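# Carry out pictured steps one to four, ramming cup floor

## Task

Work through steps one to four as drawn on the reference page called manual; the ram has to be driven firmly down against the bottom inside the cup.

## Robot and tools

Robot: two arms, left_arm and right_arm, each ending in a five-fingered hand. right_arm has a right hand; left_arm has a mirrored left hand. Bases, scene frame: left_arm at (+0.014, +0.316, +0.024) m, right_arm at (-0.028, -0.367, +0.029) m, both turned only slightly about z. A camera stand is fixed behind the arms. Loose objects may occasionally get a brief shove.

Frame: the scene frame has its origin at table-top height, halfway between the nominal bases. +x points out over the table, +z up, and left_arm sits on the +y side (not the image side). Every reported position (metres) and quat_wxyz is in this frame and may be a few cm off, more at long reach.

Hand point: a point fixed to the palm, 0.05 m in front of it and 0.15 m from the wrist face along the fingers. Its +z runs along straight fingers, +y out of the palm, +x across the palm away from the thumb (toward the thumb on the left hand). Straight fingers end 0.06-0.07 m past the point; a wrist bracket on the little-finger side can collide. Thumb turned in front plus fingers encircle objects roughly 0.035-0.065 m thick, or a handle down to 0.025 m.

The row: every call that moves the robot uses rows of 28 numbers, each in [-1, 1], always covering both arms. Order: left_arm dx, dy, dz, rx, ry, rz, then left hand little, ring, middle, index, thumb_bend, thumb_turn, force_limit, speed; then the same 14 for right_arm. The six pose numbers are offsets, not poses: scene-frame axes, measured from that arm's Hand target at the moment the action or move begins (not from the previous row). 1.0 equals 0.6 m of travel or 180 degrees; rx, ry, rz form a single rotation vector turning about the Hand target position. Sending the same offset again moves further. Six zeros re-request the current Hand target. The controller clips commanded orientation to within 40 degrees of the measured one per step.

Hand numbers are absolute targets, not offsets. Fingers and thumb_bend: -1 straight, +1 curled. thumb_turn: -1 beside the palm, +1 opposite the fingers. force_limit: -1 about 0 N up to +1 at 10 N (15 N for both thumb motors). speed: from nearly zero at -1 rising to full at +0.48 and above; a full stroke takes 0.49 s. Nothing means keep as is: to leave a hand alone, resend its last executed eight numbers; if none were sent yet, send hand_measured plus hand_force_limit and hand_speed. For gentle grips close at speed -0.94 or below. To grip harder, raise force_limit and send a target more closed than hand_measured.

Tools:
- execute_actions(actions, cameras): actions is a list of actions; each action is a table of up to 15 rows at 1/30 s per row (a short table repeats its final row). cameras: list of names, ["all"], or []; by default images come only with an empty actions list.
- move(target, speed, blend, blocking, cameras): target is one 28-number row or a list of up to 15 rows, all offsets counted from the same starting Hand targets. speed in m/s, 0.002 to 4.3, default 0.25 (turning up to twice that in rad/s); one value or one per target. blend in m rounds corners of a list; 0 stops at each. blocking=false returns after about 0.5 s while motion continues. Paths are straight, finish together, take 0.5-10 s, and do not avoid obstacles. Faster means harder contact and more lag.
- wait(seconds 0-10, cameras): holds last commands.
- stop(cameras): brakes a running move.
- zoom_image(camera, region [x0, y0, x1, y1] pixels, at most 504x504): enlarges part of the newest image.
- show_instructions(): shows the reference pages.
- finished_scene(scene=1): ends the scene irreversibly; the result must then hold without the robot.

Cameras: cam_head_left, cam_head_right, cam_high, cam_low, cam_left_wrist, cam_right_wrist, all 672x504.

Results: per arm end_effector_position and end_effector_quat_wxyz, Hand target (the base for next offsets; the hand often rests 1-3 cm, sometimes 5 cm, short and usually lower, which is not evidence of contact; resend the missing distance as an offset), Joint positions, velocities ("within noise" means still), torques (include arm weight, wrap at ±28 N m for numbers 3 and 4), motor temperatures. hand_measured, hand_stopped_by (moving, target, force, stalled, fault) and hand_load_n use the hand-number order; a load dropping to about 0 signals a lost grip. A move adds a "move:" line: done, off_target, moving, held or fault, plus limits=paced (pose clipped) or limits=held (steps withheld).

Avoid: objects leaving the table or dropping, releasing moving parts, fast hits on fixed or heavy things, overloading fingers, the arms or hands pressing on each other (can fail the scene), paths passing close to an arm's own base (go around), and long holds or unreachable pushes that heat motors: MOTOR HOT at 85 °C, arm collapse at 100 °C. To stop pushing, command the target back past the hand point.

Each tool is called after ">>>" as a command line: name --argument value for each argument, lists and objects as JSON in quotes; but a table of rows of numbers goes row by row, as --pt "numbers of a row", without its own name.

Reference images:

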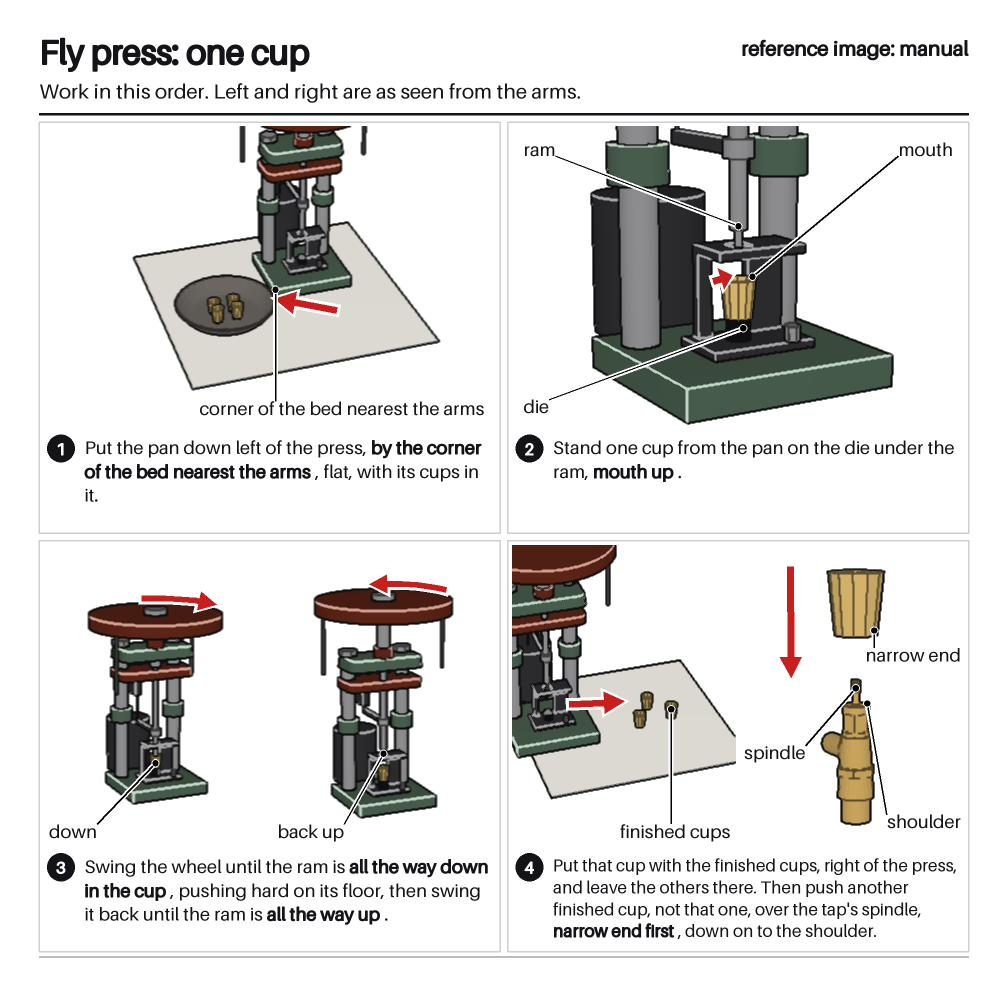

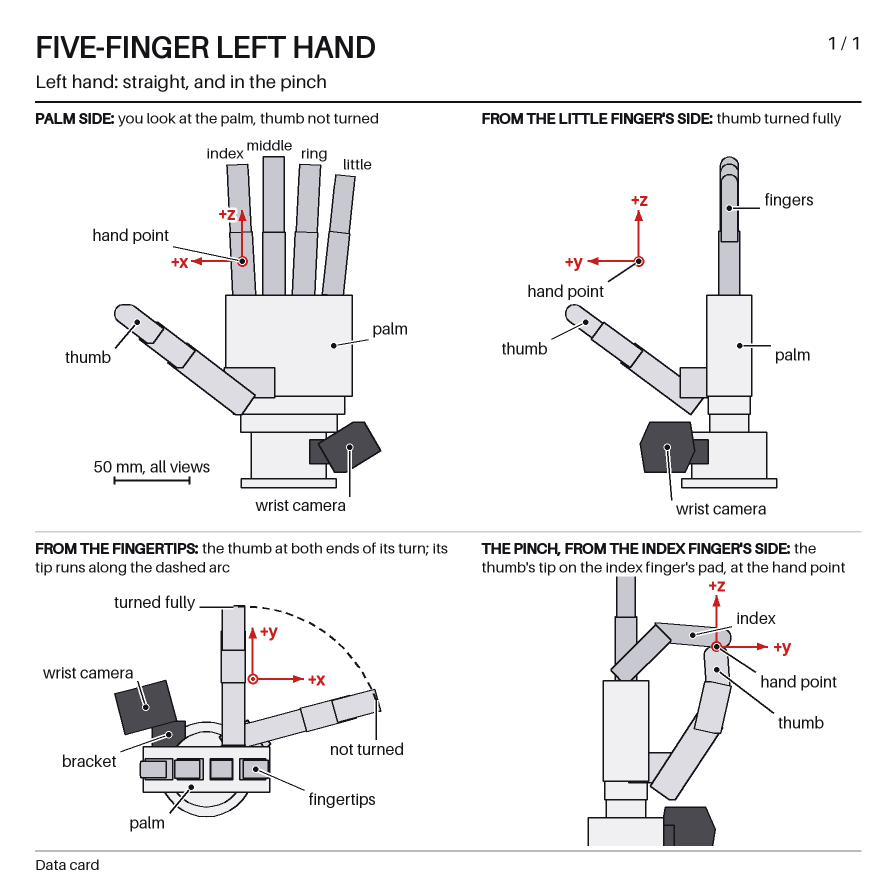

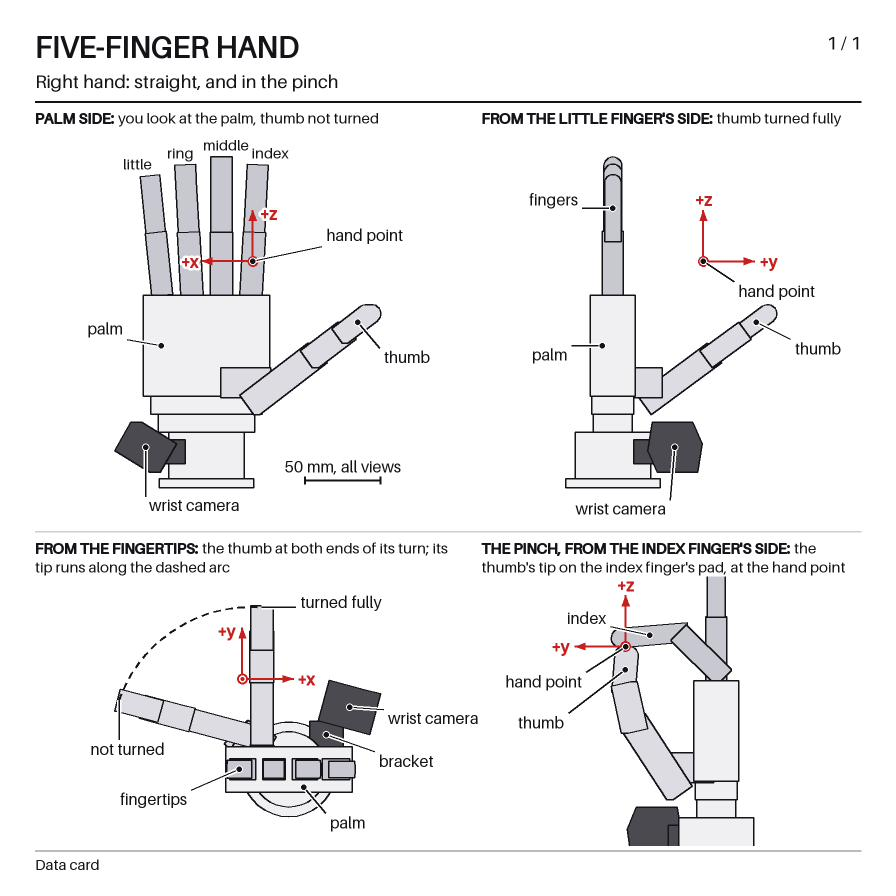

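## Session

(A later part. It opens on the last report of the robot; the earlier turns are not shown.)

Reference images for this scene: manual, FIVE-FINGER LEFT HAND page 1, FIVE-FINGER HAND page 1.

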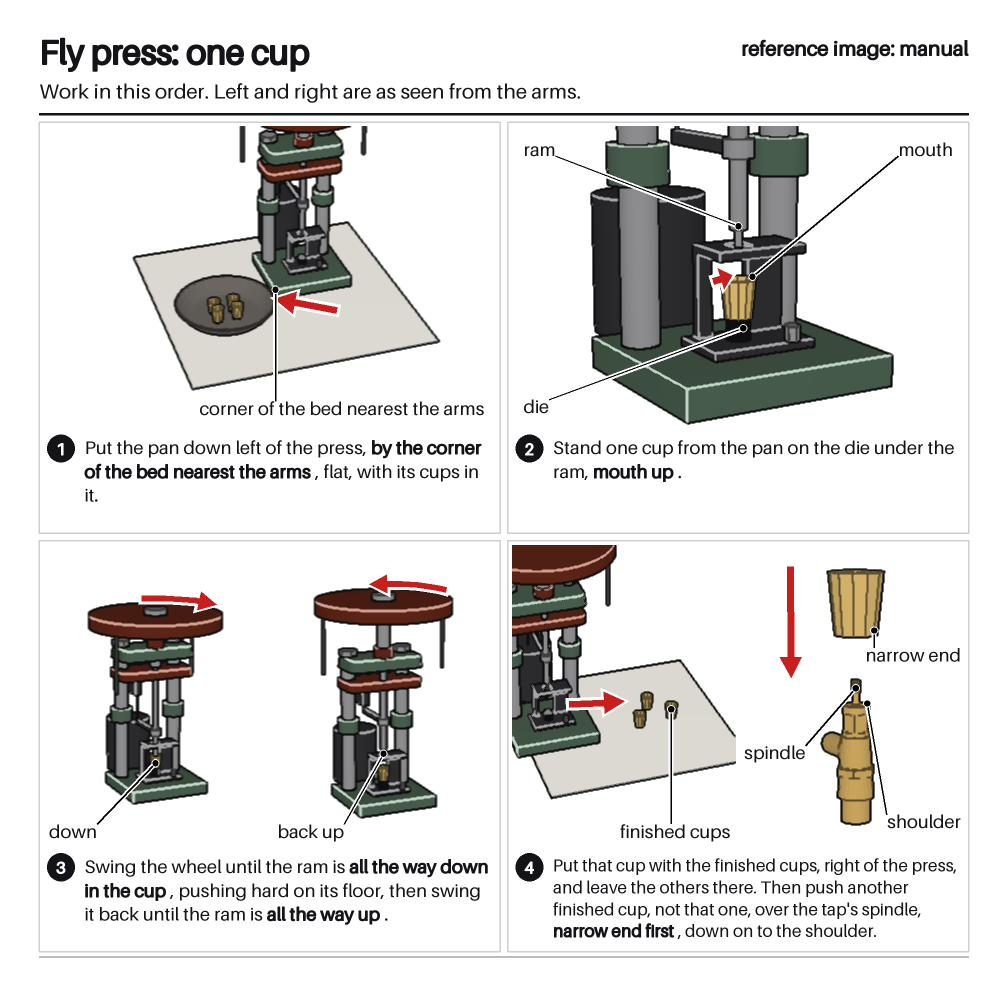

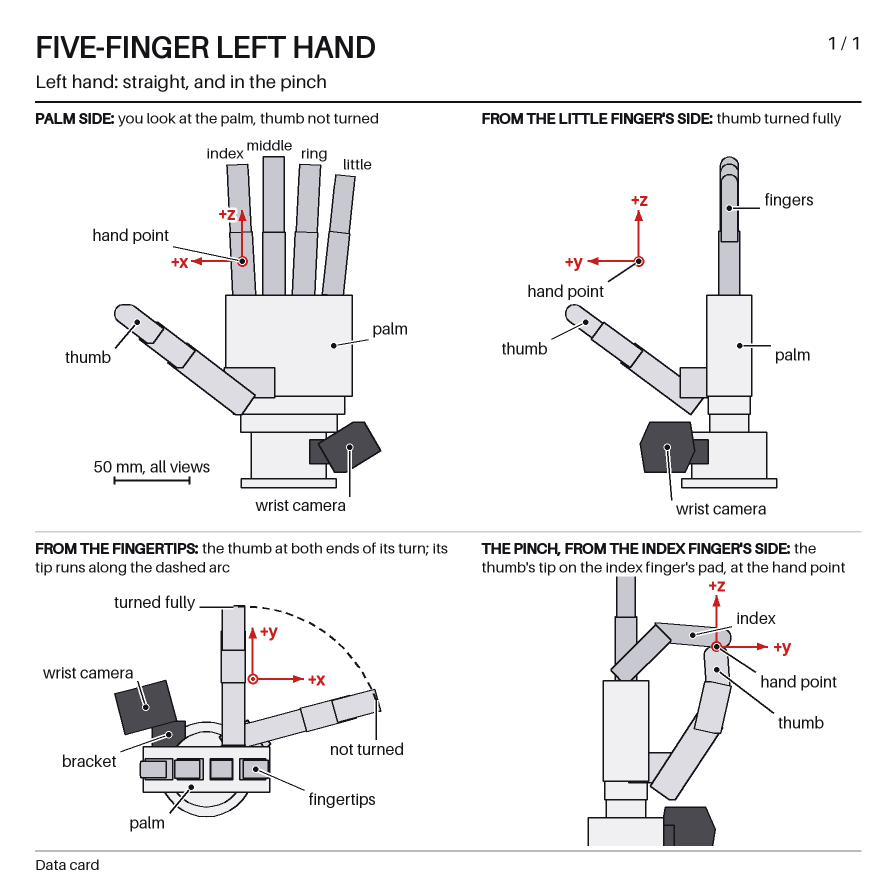

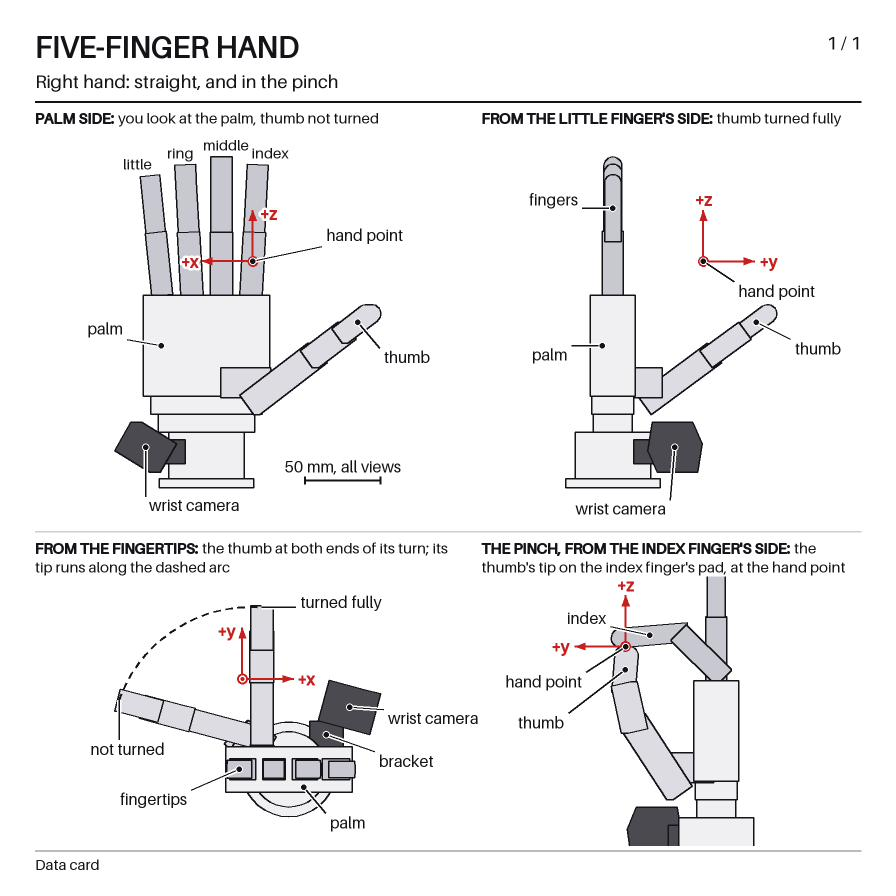

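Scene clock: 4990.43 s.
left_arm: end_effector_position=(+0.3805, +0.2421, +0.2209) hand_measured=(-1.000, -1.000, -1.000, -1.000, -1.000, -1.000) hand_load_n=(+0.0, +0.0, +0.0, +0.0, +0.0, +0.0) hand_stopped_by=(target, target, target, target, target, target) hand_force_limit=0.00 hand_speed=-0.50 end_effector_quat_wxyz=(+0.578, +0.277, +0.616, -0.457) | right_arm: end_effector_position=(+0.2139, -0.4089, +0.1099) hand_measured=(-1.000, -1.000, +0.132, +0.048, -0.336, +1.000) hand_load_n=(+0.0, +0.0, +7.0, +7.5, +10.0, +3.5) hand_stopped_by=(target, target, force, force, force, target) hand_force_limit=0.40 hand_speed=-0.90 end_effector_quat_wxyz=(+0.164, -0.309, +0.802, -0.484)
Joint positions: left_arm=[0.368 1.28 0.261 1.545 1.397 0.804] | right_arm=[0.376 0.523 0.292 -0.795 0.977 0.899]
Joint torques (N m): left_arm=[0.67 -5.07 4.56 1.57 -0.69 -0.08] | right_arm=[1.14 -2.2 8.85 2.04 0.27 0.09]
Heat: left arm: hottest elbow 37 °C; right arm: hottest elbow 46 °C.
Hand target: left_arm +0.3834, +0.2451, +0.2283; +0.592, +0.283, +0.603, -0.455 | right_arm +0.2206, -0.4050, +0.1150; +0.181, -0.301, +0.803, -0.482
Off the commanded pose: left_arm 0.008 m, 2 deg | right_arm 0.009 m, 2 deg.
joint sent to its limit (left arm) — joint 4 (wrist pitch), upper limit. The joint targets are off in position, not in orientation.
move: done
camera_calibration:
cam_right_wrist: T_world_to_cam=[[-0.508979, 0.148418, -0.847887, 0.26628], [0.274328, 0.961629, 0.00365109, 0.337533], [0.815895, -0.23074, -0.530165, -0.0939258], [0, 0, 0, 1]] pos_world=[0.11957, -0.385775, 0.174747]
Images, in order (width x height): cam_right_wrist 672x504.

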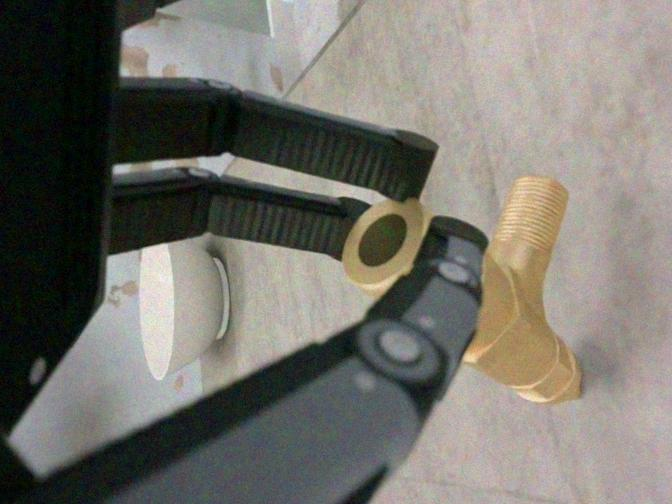

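>>> move --target '[0,0,0,0,0,0,-1,-1,-1,-1,-1,-1,0.0,-0.5,0.01,0,0.10,0,0,0,-1,-1,0.25,0.2,-0.2,1.0,0.4,-0.9]' --speed 0.05 --cameras '["cam_right_wrist","cam_low"]'

>>> zoom_image --camera "cam_low" --region '[110, 210, 210, 310]'

Scene clock: 4998.83 s.
left_arm: end_effector_position=(+0.3805, +0.2421, +0.2209) hand_measured=(-1.000, -1.000, -1.000, -1.000, -1.000, -1.000) hand_load_n=(+0.0, +0.0, +0.0, +0.0, +0.0, +0.0) hand_stopped_by=(target, target, target, target, target, target) hand_force_limit=0.00 hand_speed=-0.50 end_effector_quat_wxyz=(+0.578, +0.277, +0.616, -0.457) | right_arm: end_effector_position=(+0.2113, -0.4083, +0.1362) hand_measured=(-1.000, -1.000, +0.132, +0.048, -0.336, +1.000) hand_load_n=(+0.0, +0.0, +4.0, +8.0, +10.5, +4.0) hand_stopped_by=(target, target, force, force, force, target) hand_force_limit=0.40 hand_speed=-0.90 end_effector_quat_wxyz=(+0.151, -0.326, +0.802, -0.478)
Joint positions: left_arm=[0.368 1.28 0.261 1.545 1.397 0.804] | right_arm=[0.37 0.509 0.372 -0.908 0.959 0.874]
Joint torques (N m): left_arm=[0.67 -5.01 4.57 1.54 -0.7 -0.08] | right_arm=[0.85 -2.9 14.95 0.68 0.49 0]
Heat: left arm: hottest elbow 37 °C; right arm: hottest elbow 46 °C.
Hand target: left_arm +0.3834, +0.2451, +0.2283; +0.592, +0.283, +0.603, -0.455 | right_arm +0.2266, -0.4050, +0.1750; +0.181, -0.301, +0.803, -0.482
Off the commanded pose: left_arm 0.008 m, 2 deg | right_arm 0.042 m, 5 deg.
joint sent to its limit (left arm) — joint 4 (wrist pitch), upper limit. The joint targets are off in position, not in orientation.
move: off_target (right_arm)
camera_calibration:
cam_right_wrist: T_world_to_cam=[[-0.545202, 0.135613, -0.827263, 0.286701], [0.259459, 0.965671, -0.0126925, 0.344479], [0.797142, -0.221561, -0.561672, -0.0656644], [0, 0, 0, 1]] pos_world=[0.119276, -0.386082, 0.204667]
Images, in order (width x height): cam_low 672x504, cam_right_wrist 672x504.

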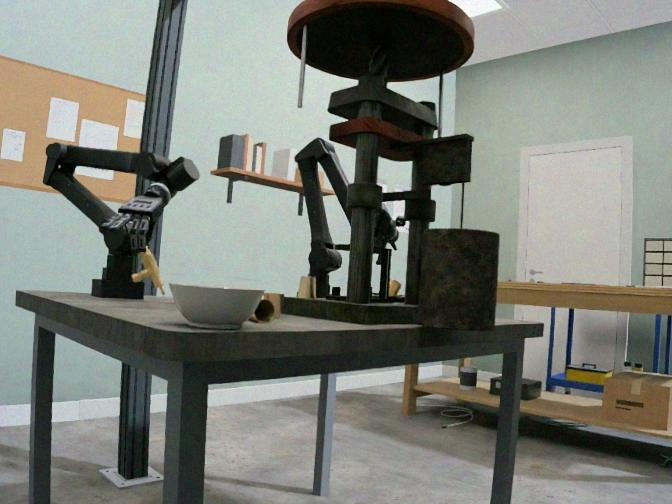

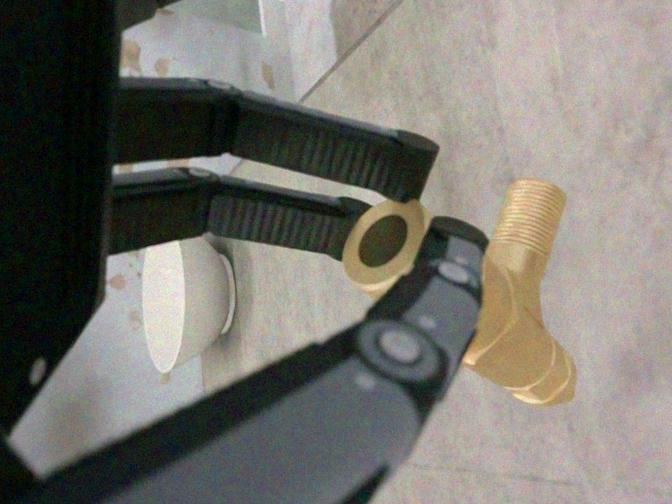

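Scaled by 5.040.

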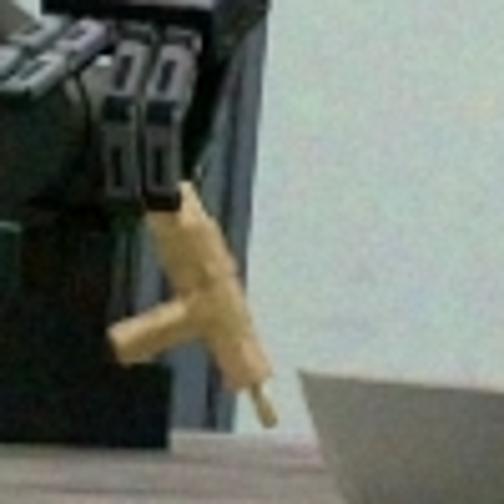

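>>> zoom_image --camera "cam_right_wrist" --region '[330, 160, 590, 420]'

Scaled by 1.938.

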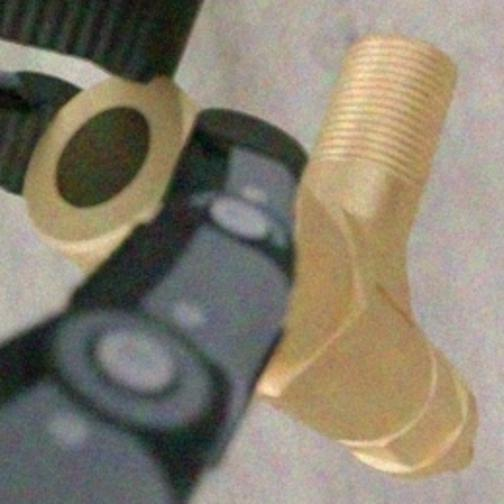

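>>> move --pt "0 0 0 0 0 0 -1 -1 -1 -1 -1 -1 0.0 -0.5 0.1223 0.1917 0.1583 -0.0895 -0.0223 0.1996 -1 -1 0.25 0.2 -0.2 1.0 0.4 -0.9" --pt "0 0 0 0 0 0 -1 -1 -1 -1 -1 -1 0.0 -0.5 0.2223 0.4583 0.175 -0.1790 -0.0446 0.3991 -1 -1 0.25 0.2 -0.2 1.0 0.4 -0.9" --speed 0.12 --blend 0.03 --cameras '["cam_right_wrist","cam_left_wrist","cam_low","cam_head_right"]'

Scene clock: 5106.47 s.
left_arm: end_effector_position=(+0.3805, +0.2421, +0.2209) hand_measured=(-1.000, -1.000, -1.000, -1.000, -1.000, -1.000) hand_load_n=(+0.0, +0.0, +0.0, +0.0, +0.0, +0.0) hand_stopped_by=(target, target, target, target, target, target) hand_force_limit=0.00 hand_speed=-0.50 end_effector_quat_wxyz=(+0.578, +0.277, +0.616, -0.457) | right_arm: end_effector_position=(+0.3385, -0.1540, +0.2220) hand_measured=(-1.000, -1.000, +0.132, +0.048, -0.336, +1.000) hand_load_n=(+0.0, +0.0, +3.5, +8.5, +10.0, +2.5) hand_stopped_by=(target, target, force, force, force, target) hand_force_limit=0.40 hand_speed=-0.90 end_effector_quat_wxyz=(-0.347, +0.746, -0.320, +0.469)
Joint positions: left_arm=[0.368 1.28 0.261 1.545 1.397 0.804] | right_arm=[0.732 0.912 0.576 -0.026 0.456 -0.364]
Joint torques (N m): left_arm=[0.67 -4.95 4.56 1.54 -0.7 -0.08] | right_arm=[1.61 -6.3 15.79 4.11 -0.17 -0.14]
Motor temperatures (°C): left_arm=[29 28 36 28 27 28] | right_arm=[25 28 59 29 28 29]
Heat: left arm: hottest elbow 36 °C; right arm: hottest elbow 59 °C.
Hand target: left_arm +0.3834, +0.2451, +0.2283; +0.592, +0.283, +0.603, -0.455 | right_arm +0.3600, -0.1300, +0.2800; -0.392, +0.712, -0.308, +0.494
Off the commanded pose: left_arm 0.008 m, 2 deg | right_arm 0.066 m, 7 deg.
joint sent to its limit (left arm) — joint 4 (wrist pitch), upper limit. The joint targets are off in position, not in orientation.
move: off_target (right_arm)
camera_calibration:
cam_left_wrist: T_world_to_cam=[[-0.891455, -0.452046, 0.0310142, 0.435598], [-0.22614, 0.384555, -0.894974, 0.187958], [0.392643, -0.804843, -0.445039, 0.259583], [0, 0, 0, 1]] pos_world=[0.328897, 0.333554, 0.270233]
cam_right_wrist: T_world_to_cam=[[-0.0378993, -0.737965, -0.673774, 0.0523356], [-0.78976, 0.435227, -0.432268, 0.43366], [0.612244, 0.515737, -0.59931, 0.121865], [0, 0, 0, 1]] pos_world=[0.26986, -0.212969, 0.295755]
Images, in order (width x height): cam_head_right 672x504, cam_low 672x504, cam_left_wrist 672x504, cam_right_wrist 672x504.

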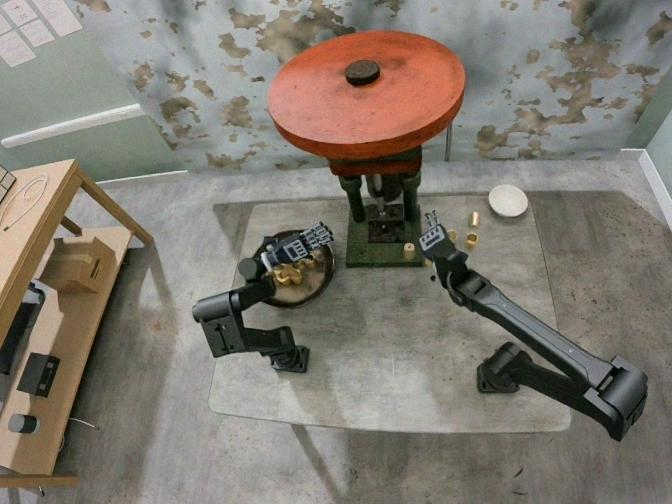

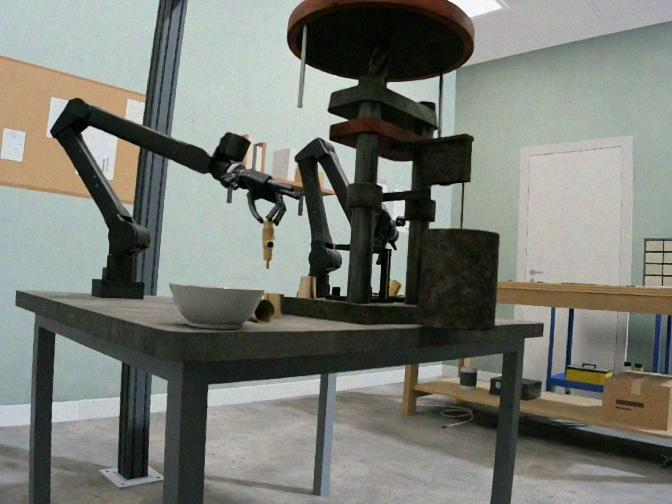

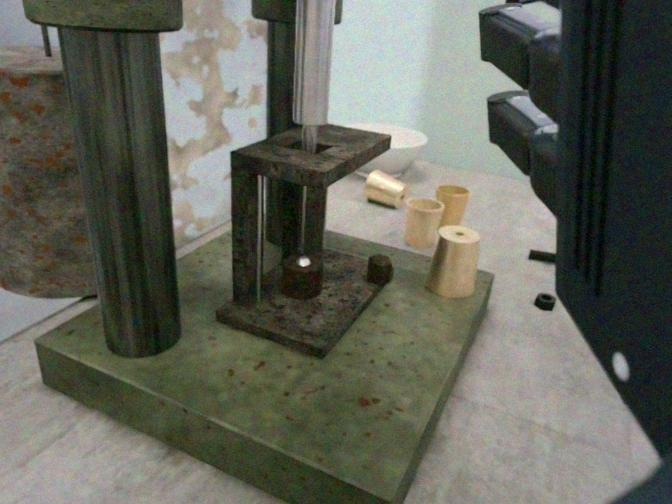

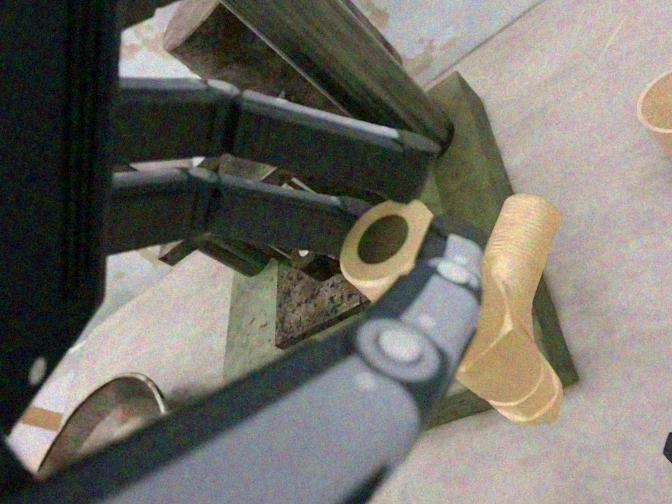

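>>> zoom_image --camera "cam_low" --region '[220, 180, 320, 300]'

>>> zoom_image --camera "cam_right_wrist" --region '[330, 170, 590, 430]'

Scaled by 4.200.

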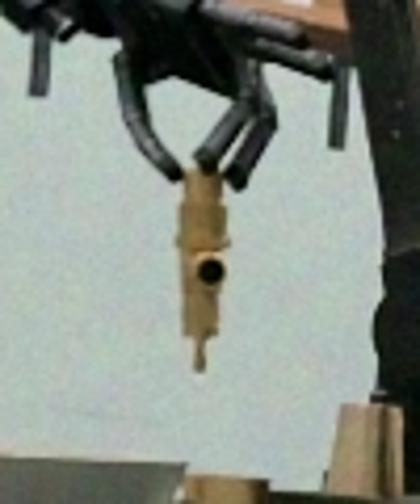

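Scaled by 1.938.

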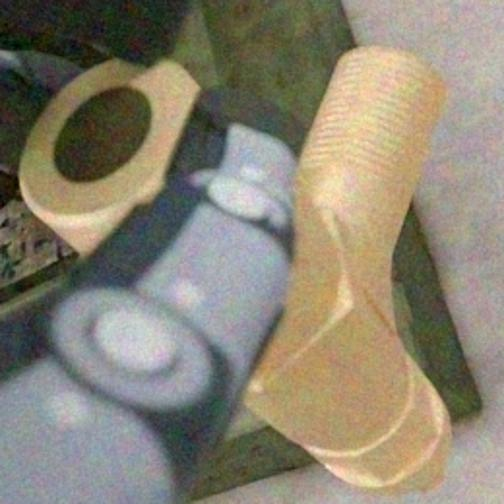

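>>> move --target '[0,0,0,0,0,0,-1,-1,-1,-1,-1,-1,0.0,-0.5,0.145,0.1183,0.0317,0,0,0,-1,-1,0.25,0.2,-0.2,1.0,0.4,-0.9]' --speed 0.08 --cameras '["cam_left_wrist","cam_low","cam_right_wrist"]'

>>> zoom_image --camera "cam_left_wrist" --region '[370, 80, 560, 310]'

>>> zoom_image --camera "cam_low" --region '[240, 180, 340, 300]'

Scene clock: 5136.73 s.
left_arm: end_effector_position=(+0.3805, +0.2421, +0.2209) hand_measured=(-1.000, -1.000, -1.000, -1.000, -1.000, -1.000) hand_load_n=(+0.0, +0.0, -0.5, +0.0, +0.0, +0.0) hand_stopped_by=(target, target, target, target, target, target) hand_force_limit=0.00 hand_speed=-0.50 end_effector_quat_wxyz=(+0.578, +0.277, +0.616, -0.457) | right_arm: end_effector_position=(+0.4227, -0.0783, +0.2418) hand_measured=(-1.000, -1.000, +0.132, +0.048, -0.336, +1.000) hand_load_n=(+0.0, +0.0, +3.5, +8.5, +9.5, +2.5) hand_stopped_by=(target, target, force, force, force, target) hand_force_limit=0.40 hand_speed=-0.90 end_effector_quat_wxyz=(-0.351, +0.748, -0.315, +0.467)
Joint positions: left_arm=[0.368 1.28 0.261 1.545 1.397 0.804] | right_arm=[0.732 1.241 0.849 0.032 0.443 -0.368]
Joint torques (N m): left_arm=[0.67 -5.01 4.55 1.54 -0.69 -0.07] | right_arm=[0.73 -10.81 15.42 4.01 -0.17 -0.16]
Motor temperatures (°C): left_arm=[29 28 36 28 27 28] | right_arm=[25 28 55 29 28 29]
Heat: left arm: hottest elbow 36 °C; right arm: hottest elbow 55 °C.
Hand target: left_arm +0.3834, +0.2451, +0.2283; +0.592, +0.283, +0.603, -0.455 | right_arm +0.4470, -0.0590, +0.2990; -0.392, +0.712, -0.308, +0.494
Off the commanded pose: left_arm 0.008 m, 2 deg | right_arm 0.065 m, 7 deg.
joint sent to its limit (left arm) — joint 4 (wrist pitch), upper limit. The joint targets are off in position, not in orientation.
move: off_target (right_arm)
camera_calibration:
cam_left_wrist: T_world_to_cam=[[-0.891455, -0.452046, 0.0310142, 0.435598], [-0.22614, 0.384555, -0.894974, 0.187958], [0.392643, -0.804843, -0.445039, 0.259583], [0, 0, 0, 1]] pos_world=[0.328897, 0.333554, 0.270233]
cam_right_wrist: T_world_to_cam=[[-0.0280081, -0.737725, -0.674521, 0.12065], [-0.795086, 0.42542, -0.432268, 0.477292], [0.60585, 0.524195, -0.59847, 0.0463788], [0, 0, 0, 1]] pos_world=[0.354769, -0.138355, 0.315455]
Images, in order (width x height): cam_low 672x504, cam_left_wrist 672x504, cam_right_wrist 672x504.

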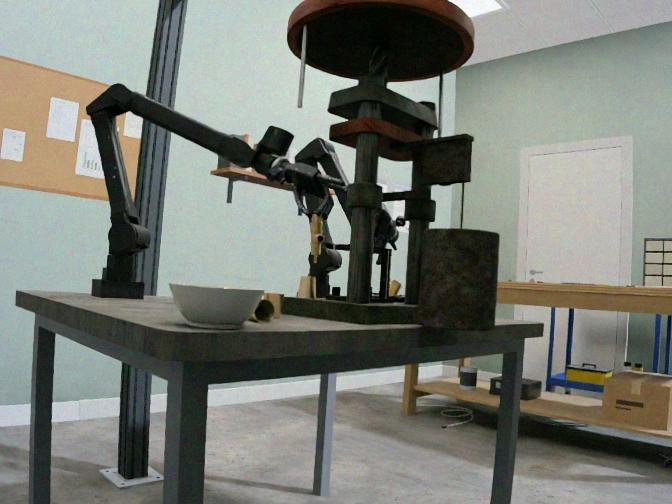

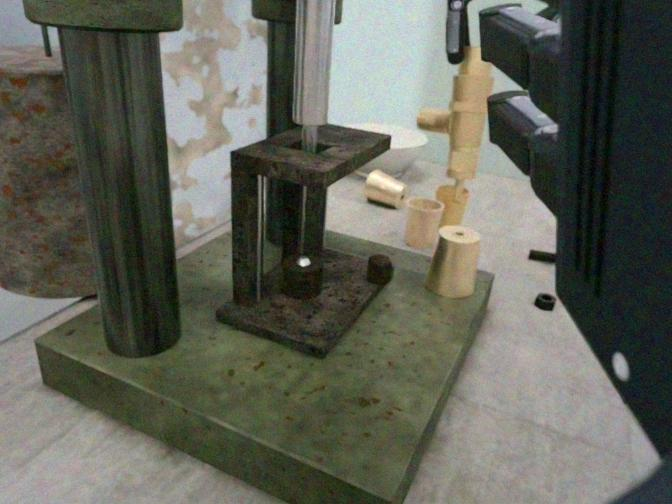

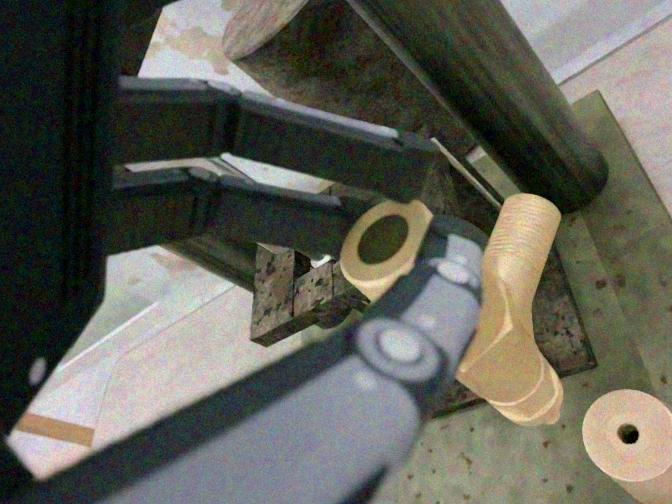

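Scaled by 2.191.

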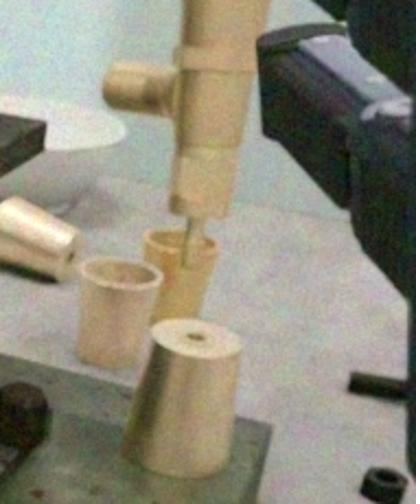

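Scaled by 4.200.

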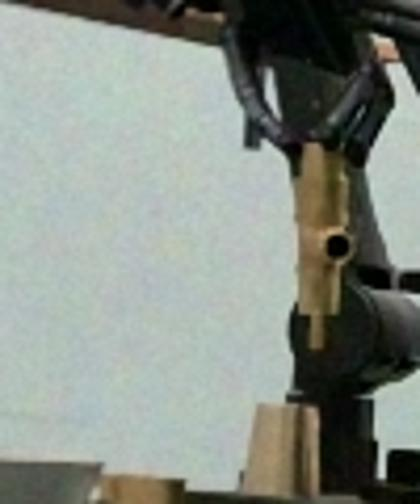

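>>> move --target '[0,0,0,0,0,0,-1,-1,-1,-1,-1,-1,0.0,-0.5,-0.0067,-0.0167,-0.035,0,0,0,-1,-1,0.25,0.2,-0.2,1.0,0.4,-0.9]' --speed 0.04 --cameras '["cam_left_wrist","cam_low"]'

>>> zoom_image --camera "cam_left_wrist" --region '[390, 100, 530, 300]'

>>> zoom_image --camera "cam_low" --region '[270, 220, 340, 310]'

Scene clock: 5192.80 s.
left_arm: end_effector_position=(+0.3805, +0.2421, +0.2209) hand_measured=(-1.000, -1.000, -1.000, -1.000, -1.000, -1.000) hand_load_n=(-0.5, +0.0, +0.0, +0.0, +0.0, +0.0) hand_stopped_by=(target, target, target, target, target, target) hand_force_limit=0.00 hand_speed=-0.50 end_effector_quat_wxyz=(+0.578, +0.277, +0.616, -0.457) | right_arm: end_effector_position=(+0.4285, -0.0702, +0.2526) hand_measured=(-1.000, -1.000, +0.132, +0.048, -0.336, +1.000) hand_load_n=(+0.0, +0.0, +3.5, +8.5, +9.5, +2.5) hand_stopped_by=(target, target, force, force, force, target) hand_force_limit=0.40 hand_speed=-0.90 end_effector_quat_wxyz=(-0.374, +0.734, -0.311, +0.473)
Joint positions: left_arm=[0.368 1.28 0.261 1.545 1.397 0.804] | right_arm=[0.732 1.244 0.849 0.09 0.43 -0.371]
Joint torques (N m): left_arm=[0.73 -4.95 4.56 1.54 -0.69 -0.08] | right_arm=[0.56 -10.81 10.7 4.15 -0.22 -0.14]
Motor temperatures (°C): left_arm=[29 28 36 28 27 28] | right_arm=[25 29 63 30 27 29]
Heat: left arm: hottest elbow 36 °C; right arm: hottest elbow 63 °C.
Hand target: left_arm +0.3834, +0.2451, +0.2283; +0.592, +0.283, +0.603, -0.455 | right_arm +0.4430, -0.0691, +0.2780; -0.392, +0.712, -0.308, +0.494
Off the commanded pose: left_arm 0.008 m, 2 deg | right_arm 0.029 m, 4 deg.
joint sent to its limit (left arm) — joint 4 (wrist pitch), upper limit. The joint targets are off in position, not in orientation.
move: off_target (right_arm)
camera_calibration:
cam_left_wrist: T_world_to_cam=[[-0.891455, -0.452046, 0.0310142, 0.435598], [-0.22614, 0.384555, -0.894974, 0.187958], [0.392643, -0.804843, -0.445039, 0.259583], [0, 0, 0, 1]] pos_world=[0.328897, 0.333554, 0.270233]
Images, in order (width x height): cam_low 672x504, cam_left_wrist 672x504.

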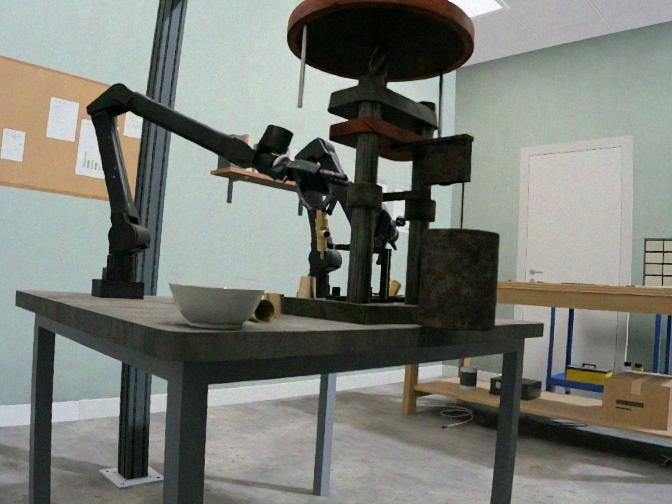

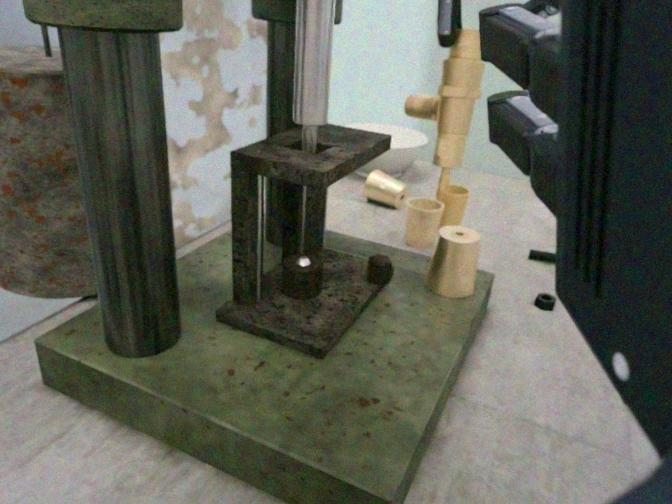

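Scaled by 2.520.

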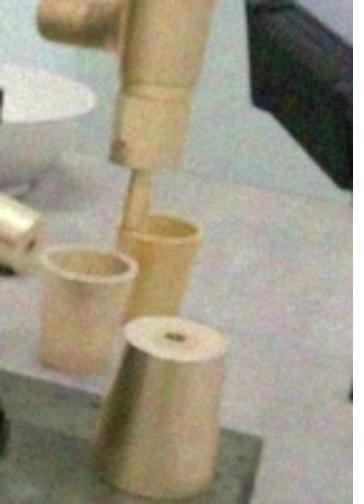

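Scaled by 5.600.

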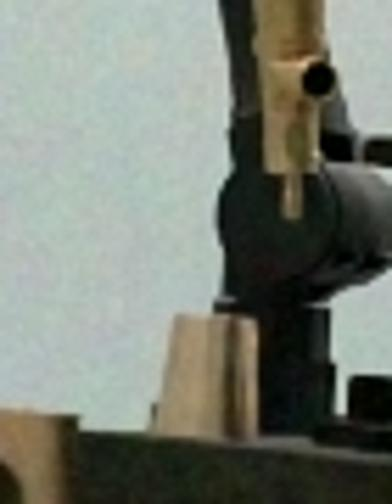

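>>> move --target '[0,0,0,0,0,0,-1,-1,-1,-1,-1,-1,0.0,-0.5,-0.0100,-0.0250,-0.0583,0,0,0,-1,-1,0.25,0.2,-0.2,1.0,0.4,-0.9]' --speed 0.05 --cameras '["cam_left_wrist","cam_low"]'

>>> zoom_image --camera "cam_left_wrist" --region '[390, 100, 530, 300]'

>>> zoom_image --camera "cam_low" --region '[270, 220, 340, 310]'

Scene clock: 5201.83 s.
left_arm: end_effector_position=(+0.3805, +0.2421, +0.2209) hand_measured=(-1.000, -1.000, -1.000, -1.000, -1.000, -1.000) hand_load_n=(+0.0, +0.0, +0.0, -0.5, +0.0, -0.5) hand_stopped_by=(target, target, target, target, target, target) hand_force_limit=0.00 hand_speed=-0.50 end_effector_quat_wxyz=(+0.578, +0.277, +0.616, -0.457) | right_arm: end_effector_position=(+0.4207, -0.0843, +0.2162) hand_measured=(-1.000, -1.000, +0.132, +0.048, -0.336, +1.000) hand_load_n=(+0.0, +0.0, +3.0, +8.5, +10.0, +2.5) hand_stopped_by=(target, target, force, force, force, target) hand_force_limit=0.40 hand_speed=-0.90 end_effector_quat_wxyz=(-0.374, +0.736, -0.311, +0.471)
Joint positions: left_arm=[0.368 1.28 0.261 1.545 1.397 0.804] | right_arm=[0.715 1.25 0.75 0.193 0.41 -0.376]
Joint torques (N m): left_arm=[0.62 -4.95 4.55 1.54 -0.69 -0.07] | right_arm=[0.44 -10.7 10.4 4.15 -0.21 -0.15]
Motor temperatures (°C): left_arm=[29 28 36 28 27 28] | right_arm=[25 29 60 30 27 29]
Heat: left arm: hottest elbow 36 °C; right arm: hottest elbow 60 °C.
Hand target: left_arm +0.3834, +0.2451, +0.2283; +0.592, +0.283, +0.603, -0.455 | right_arm +0.4370, -0.0841, +0.2430; -0.392, +0.712, -0.308, +0.494
Off the commanded pose: left_arm 0.008 m, 2 deg | right_arm 0.031 m, 4 deg.
joint sent to its limit (left arm) — joint 4 (wrist pitch), upper limit. The joint targets are off in position, not in orientation.
move: off_target (right_arm)
camera_calibration:
cam_left_wrist: T_world_to_cam=[[-0.891455, -0.452046, 0.0310142, 0.435598], [-0.22614, 0.384555, -0.894974, 0.187958], [0.392643, -0.804843, -0.445039, 0.259583], [0, 0, 0, 1]] pos_world=[0.328897, 0.333554, 0.270233]
Images, in order (width x height): cam_low 672x504, cam_left_wrist 672x504.

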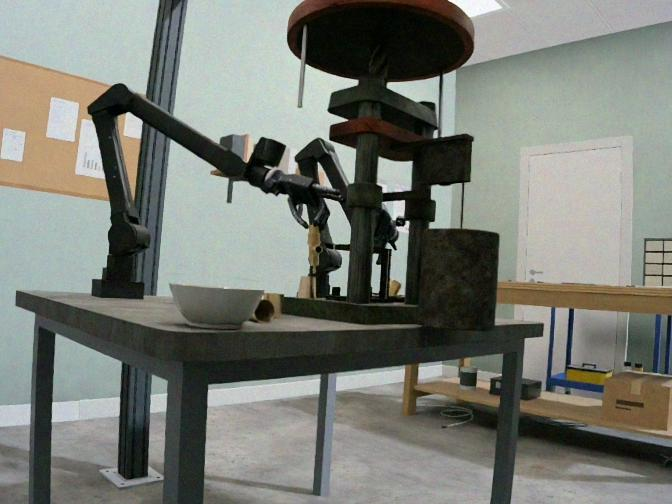

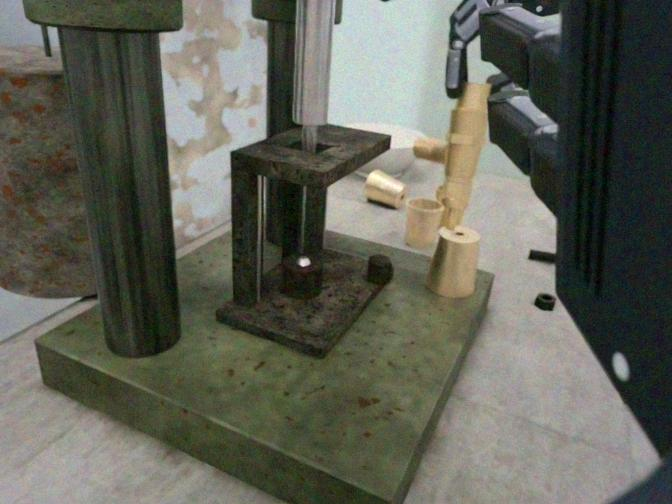

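Scaled by 2.520.

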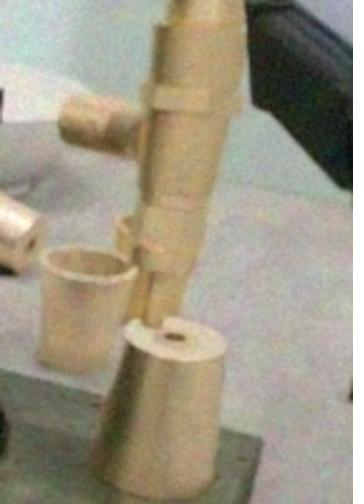

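Scaled by 5.600.

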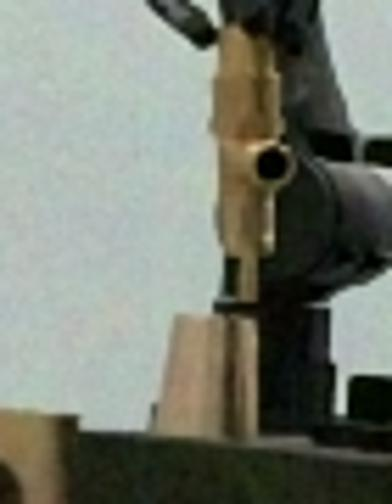

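>>> zoom_image --camera "cam_left_wrist" --region '[425, 180, 490, 250]'

>>> zoom_image --camera "cam_low" --region '[290, 240, 330, 300]'

Scaled by 7.200.

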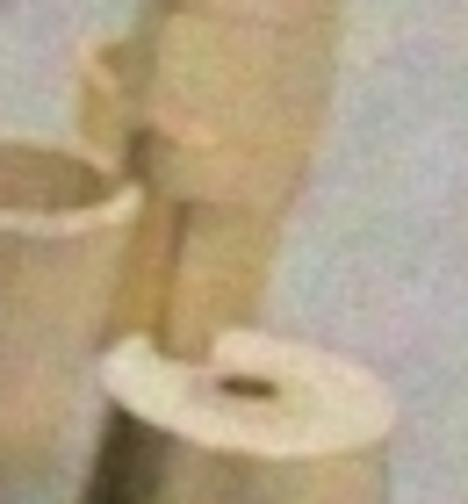

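Scaled by 8.400.

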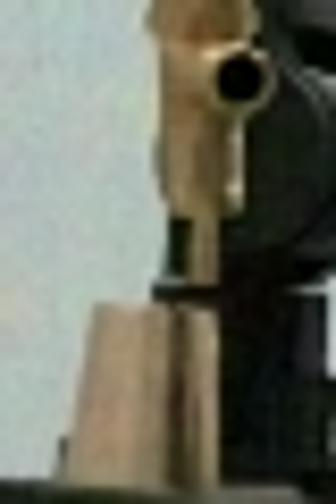

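>>> move --target '[0,0,0,0,0,0,-1,-1,-1,-1,-1,-1,0.0,-0.5,-0.0058,-0.0167,0.005,0,0,0,-1,-1,0.25,0.2,-0.2,1.0,0.4,-0.9]' --speed 0.04 --cameras '["cam_left_wrist","cam_low"]'

>>> zoom_image --camera "cam_left_wrist" --region '[425, 160, 495, 250]'

>>> zoom_image --camera "cam_low" --region '[285, 235, 335, 300]'

Scene clock: 5228.43 s.
left_arm: end_effector_position=(+0.3805, +0.2421, +0.2209) hand_measured=(-1.000, -1.000, -1.000, -1.000, -1.000, -1.000) hand_load_n=(+0.0, +0.0, +0.0, +0.0, +0.0, +0.0) hand_stopped_by=(target, target, target, target, target, target) hand_force_limit=0.00 hand_speed=-0.50 end_effector_quat_wxyz=(+0.578, +0.277, +0.616, -0.457) | right_arm: end_effector_position=(+0.4213, -0.0914, +0.2095) hand_measured=(-1.000, -1.000, +0.132, +0.048, -0.336, +1.000) hand_load_n=(+0.0, +0.0, +3.0, +8.5, +9.0, +2.5) hand_stopped_by=(target, target, force, force, force, target) hand_force_limit=0.40 hand_speed=-0.90 end_effector_quat_wxyz=(-0.369, +0.740, -0.311, +0.469)
Joint positions: left_arm=[0.368 1.28 0.261 1.545 1.397 0.804] | right_arm=[0.7 1.25 0.738 0.195 0.396 -0.38]
Joint torques (N m): left_arm=[0.62 -5.01 4.57 1.55 -0.69 -0.08] | right_arm=[0.44 -12.81 10.06 3.73 -0.23 -0.15]
Motor temperatures (°C): left_arm=[29 28 36 28 27 28] | right_arm=[25 29 52 30 27 29]
Heat: left arm: hottest elbow 36 °C; right arm: hottest elbow 52 °C.
Hand target: left_arm +0.3834, +0.2451, +0.2283; +0.592, +0.283, +0.603, -0.455 | right_arm +0.4335, -0.0941, +0.2460; -0.392, +0.712, -0.308, +0.494
Off the commanded pose: left_arm 0.008 m, 2 deg | right_arm 0.039 m, 5 deg.
joint sent to its limit (left arm) — joint 4 (wrist pitch), upper limit. The joint targets are off in position, not in orientation.
move: off_target (right_arm)
camera_calibration:
cam_left_wrist: T_world_to_cam=[[-0.891455, -0.452046, 0.0310142, 0.435598], [-0.22614, 0.384555, -0.894974, 0.187958], [0.392643, -0.804843, -0.445039, 0.259583], [0, 0, 0, 1]] pos_world=[0.328897, 0.333554, 0.270233]
Images, in order (width x height): cam_low 672x504, cam_left_wrist 672x504.

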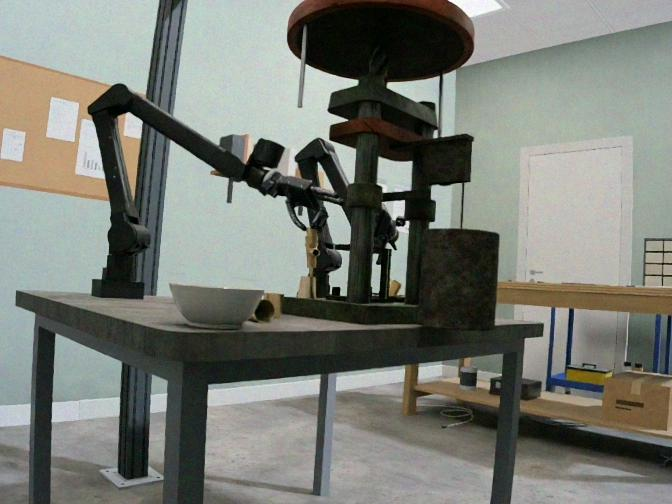

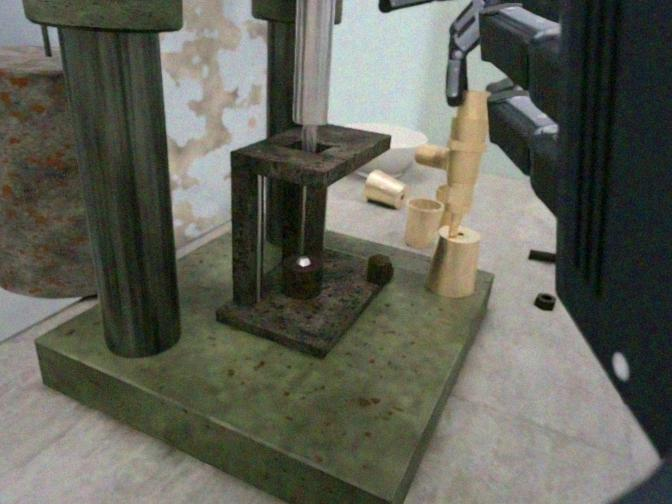

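Scaled by 5.600.

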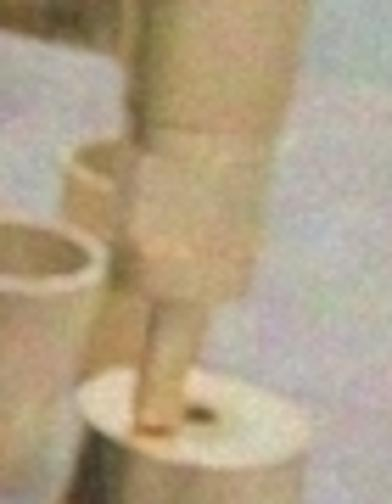

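Scaled by 7.754.

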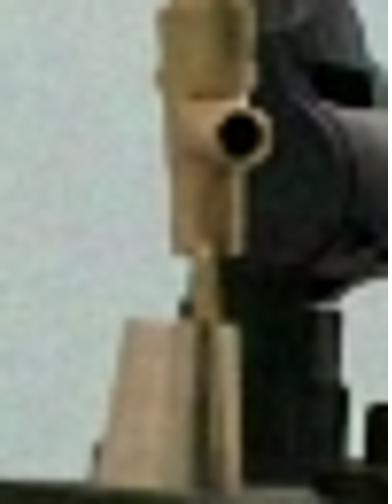

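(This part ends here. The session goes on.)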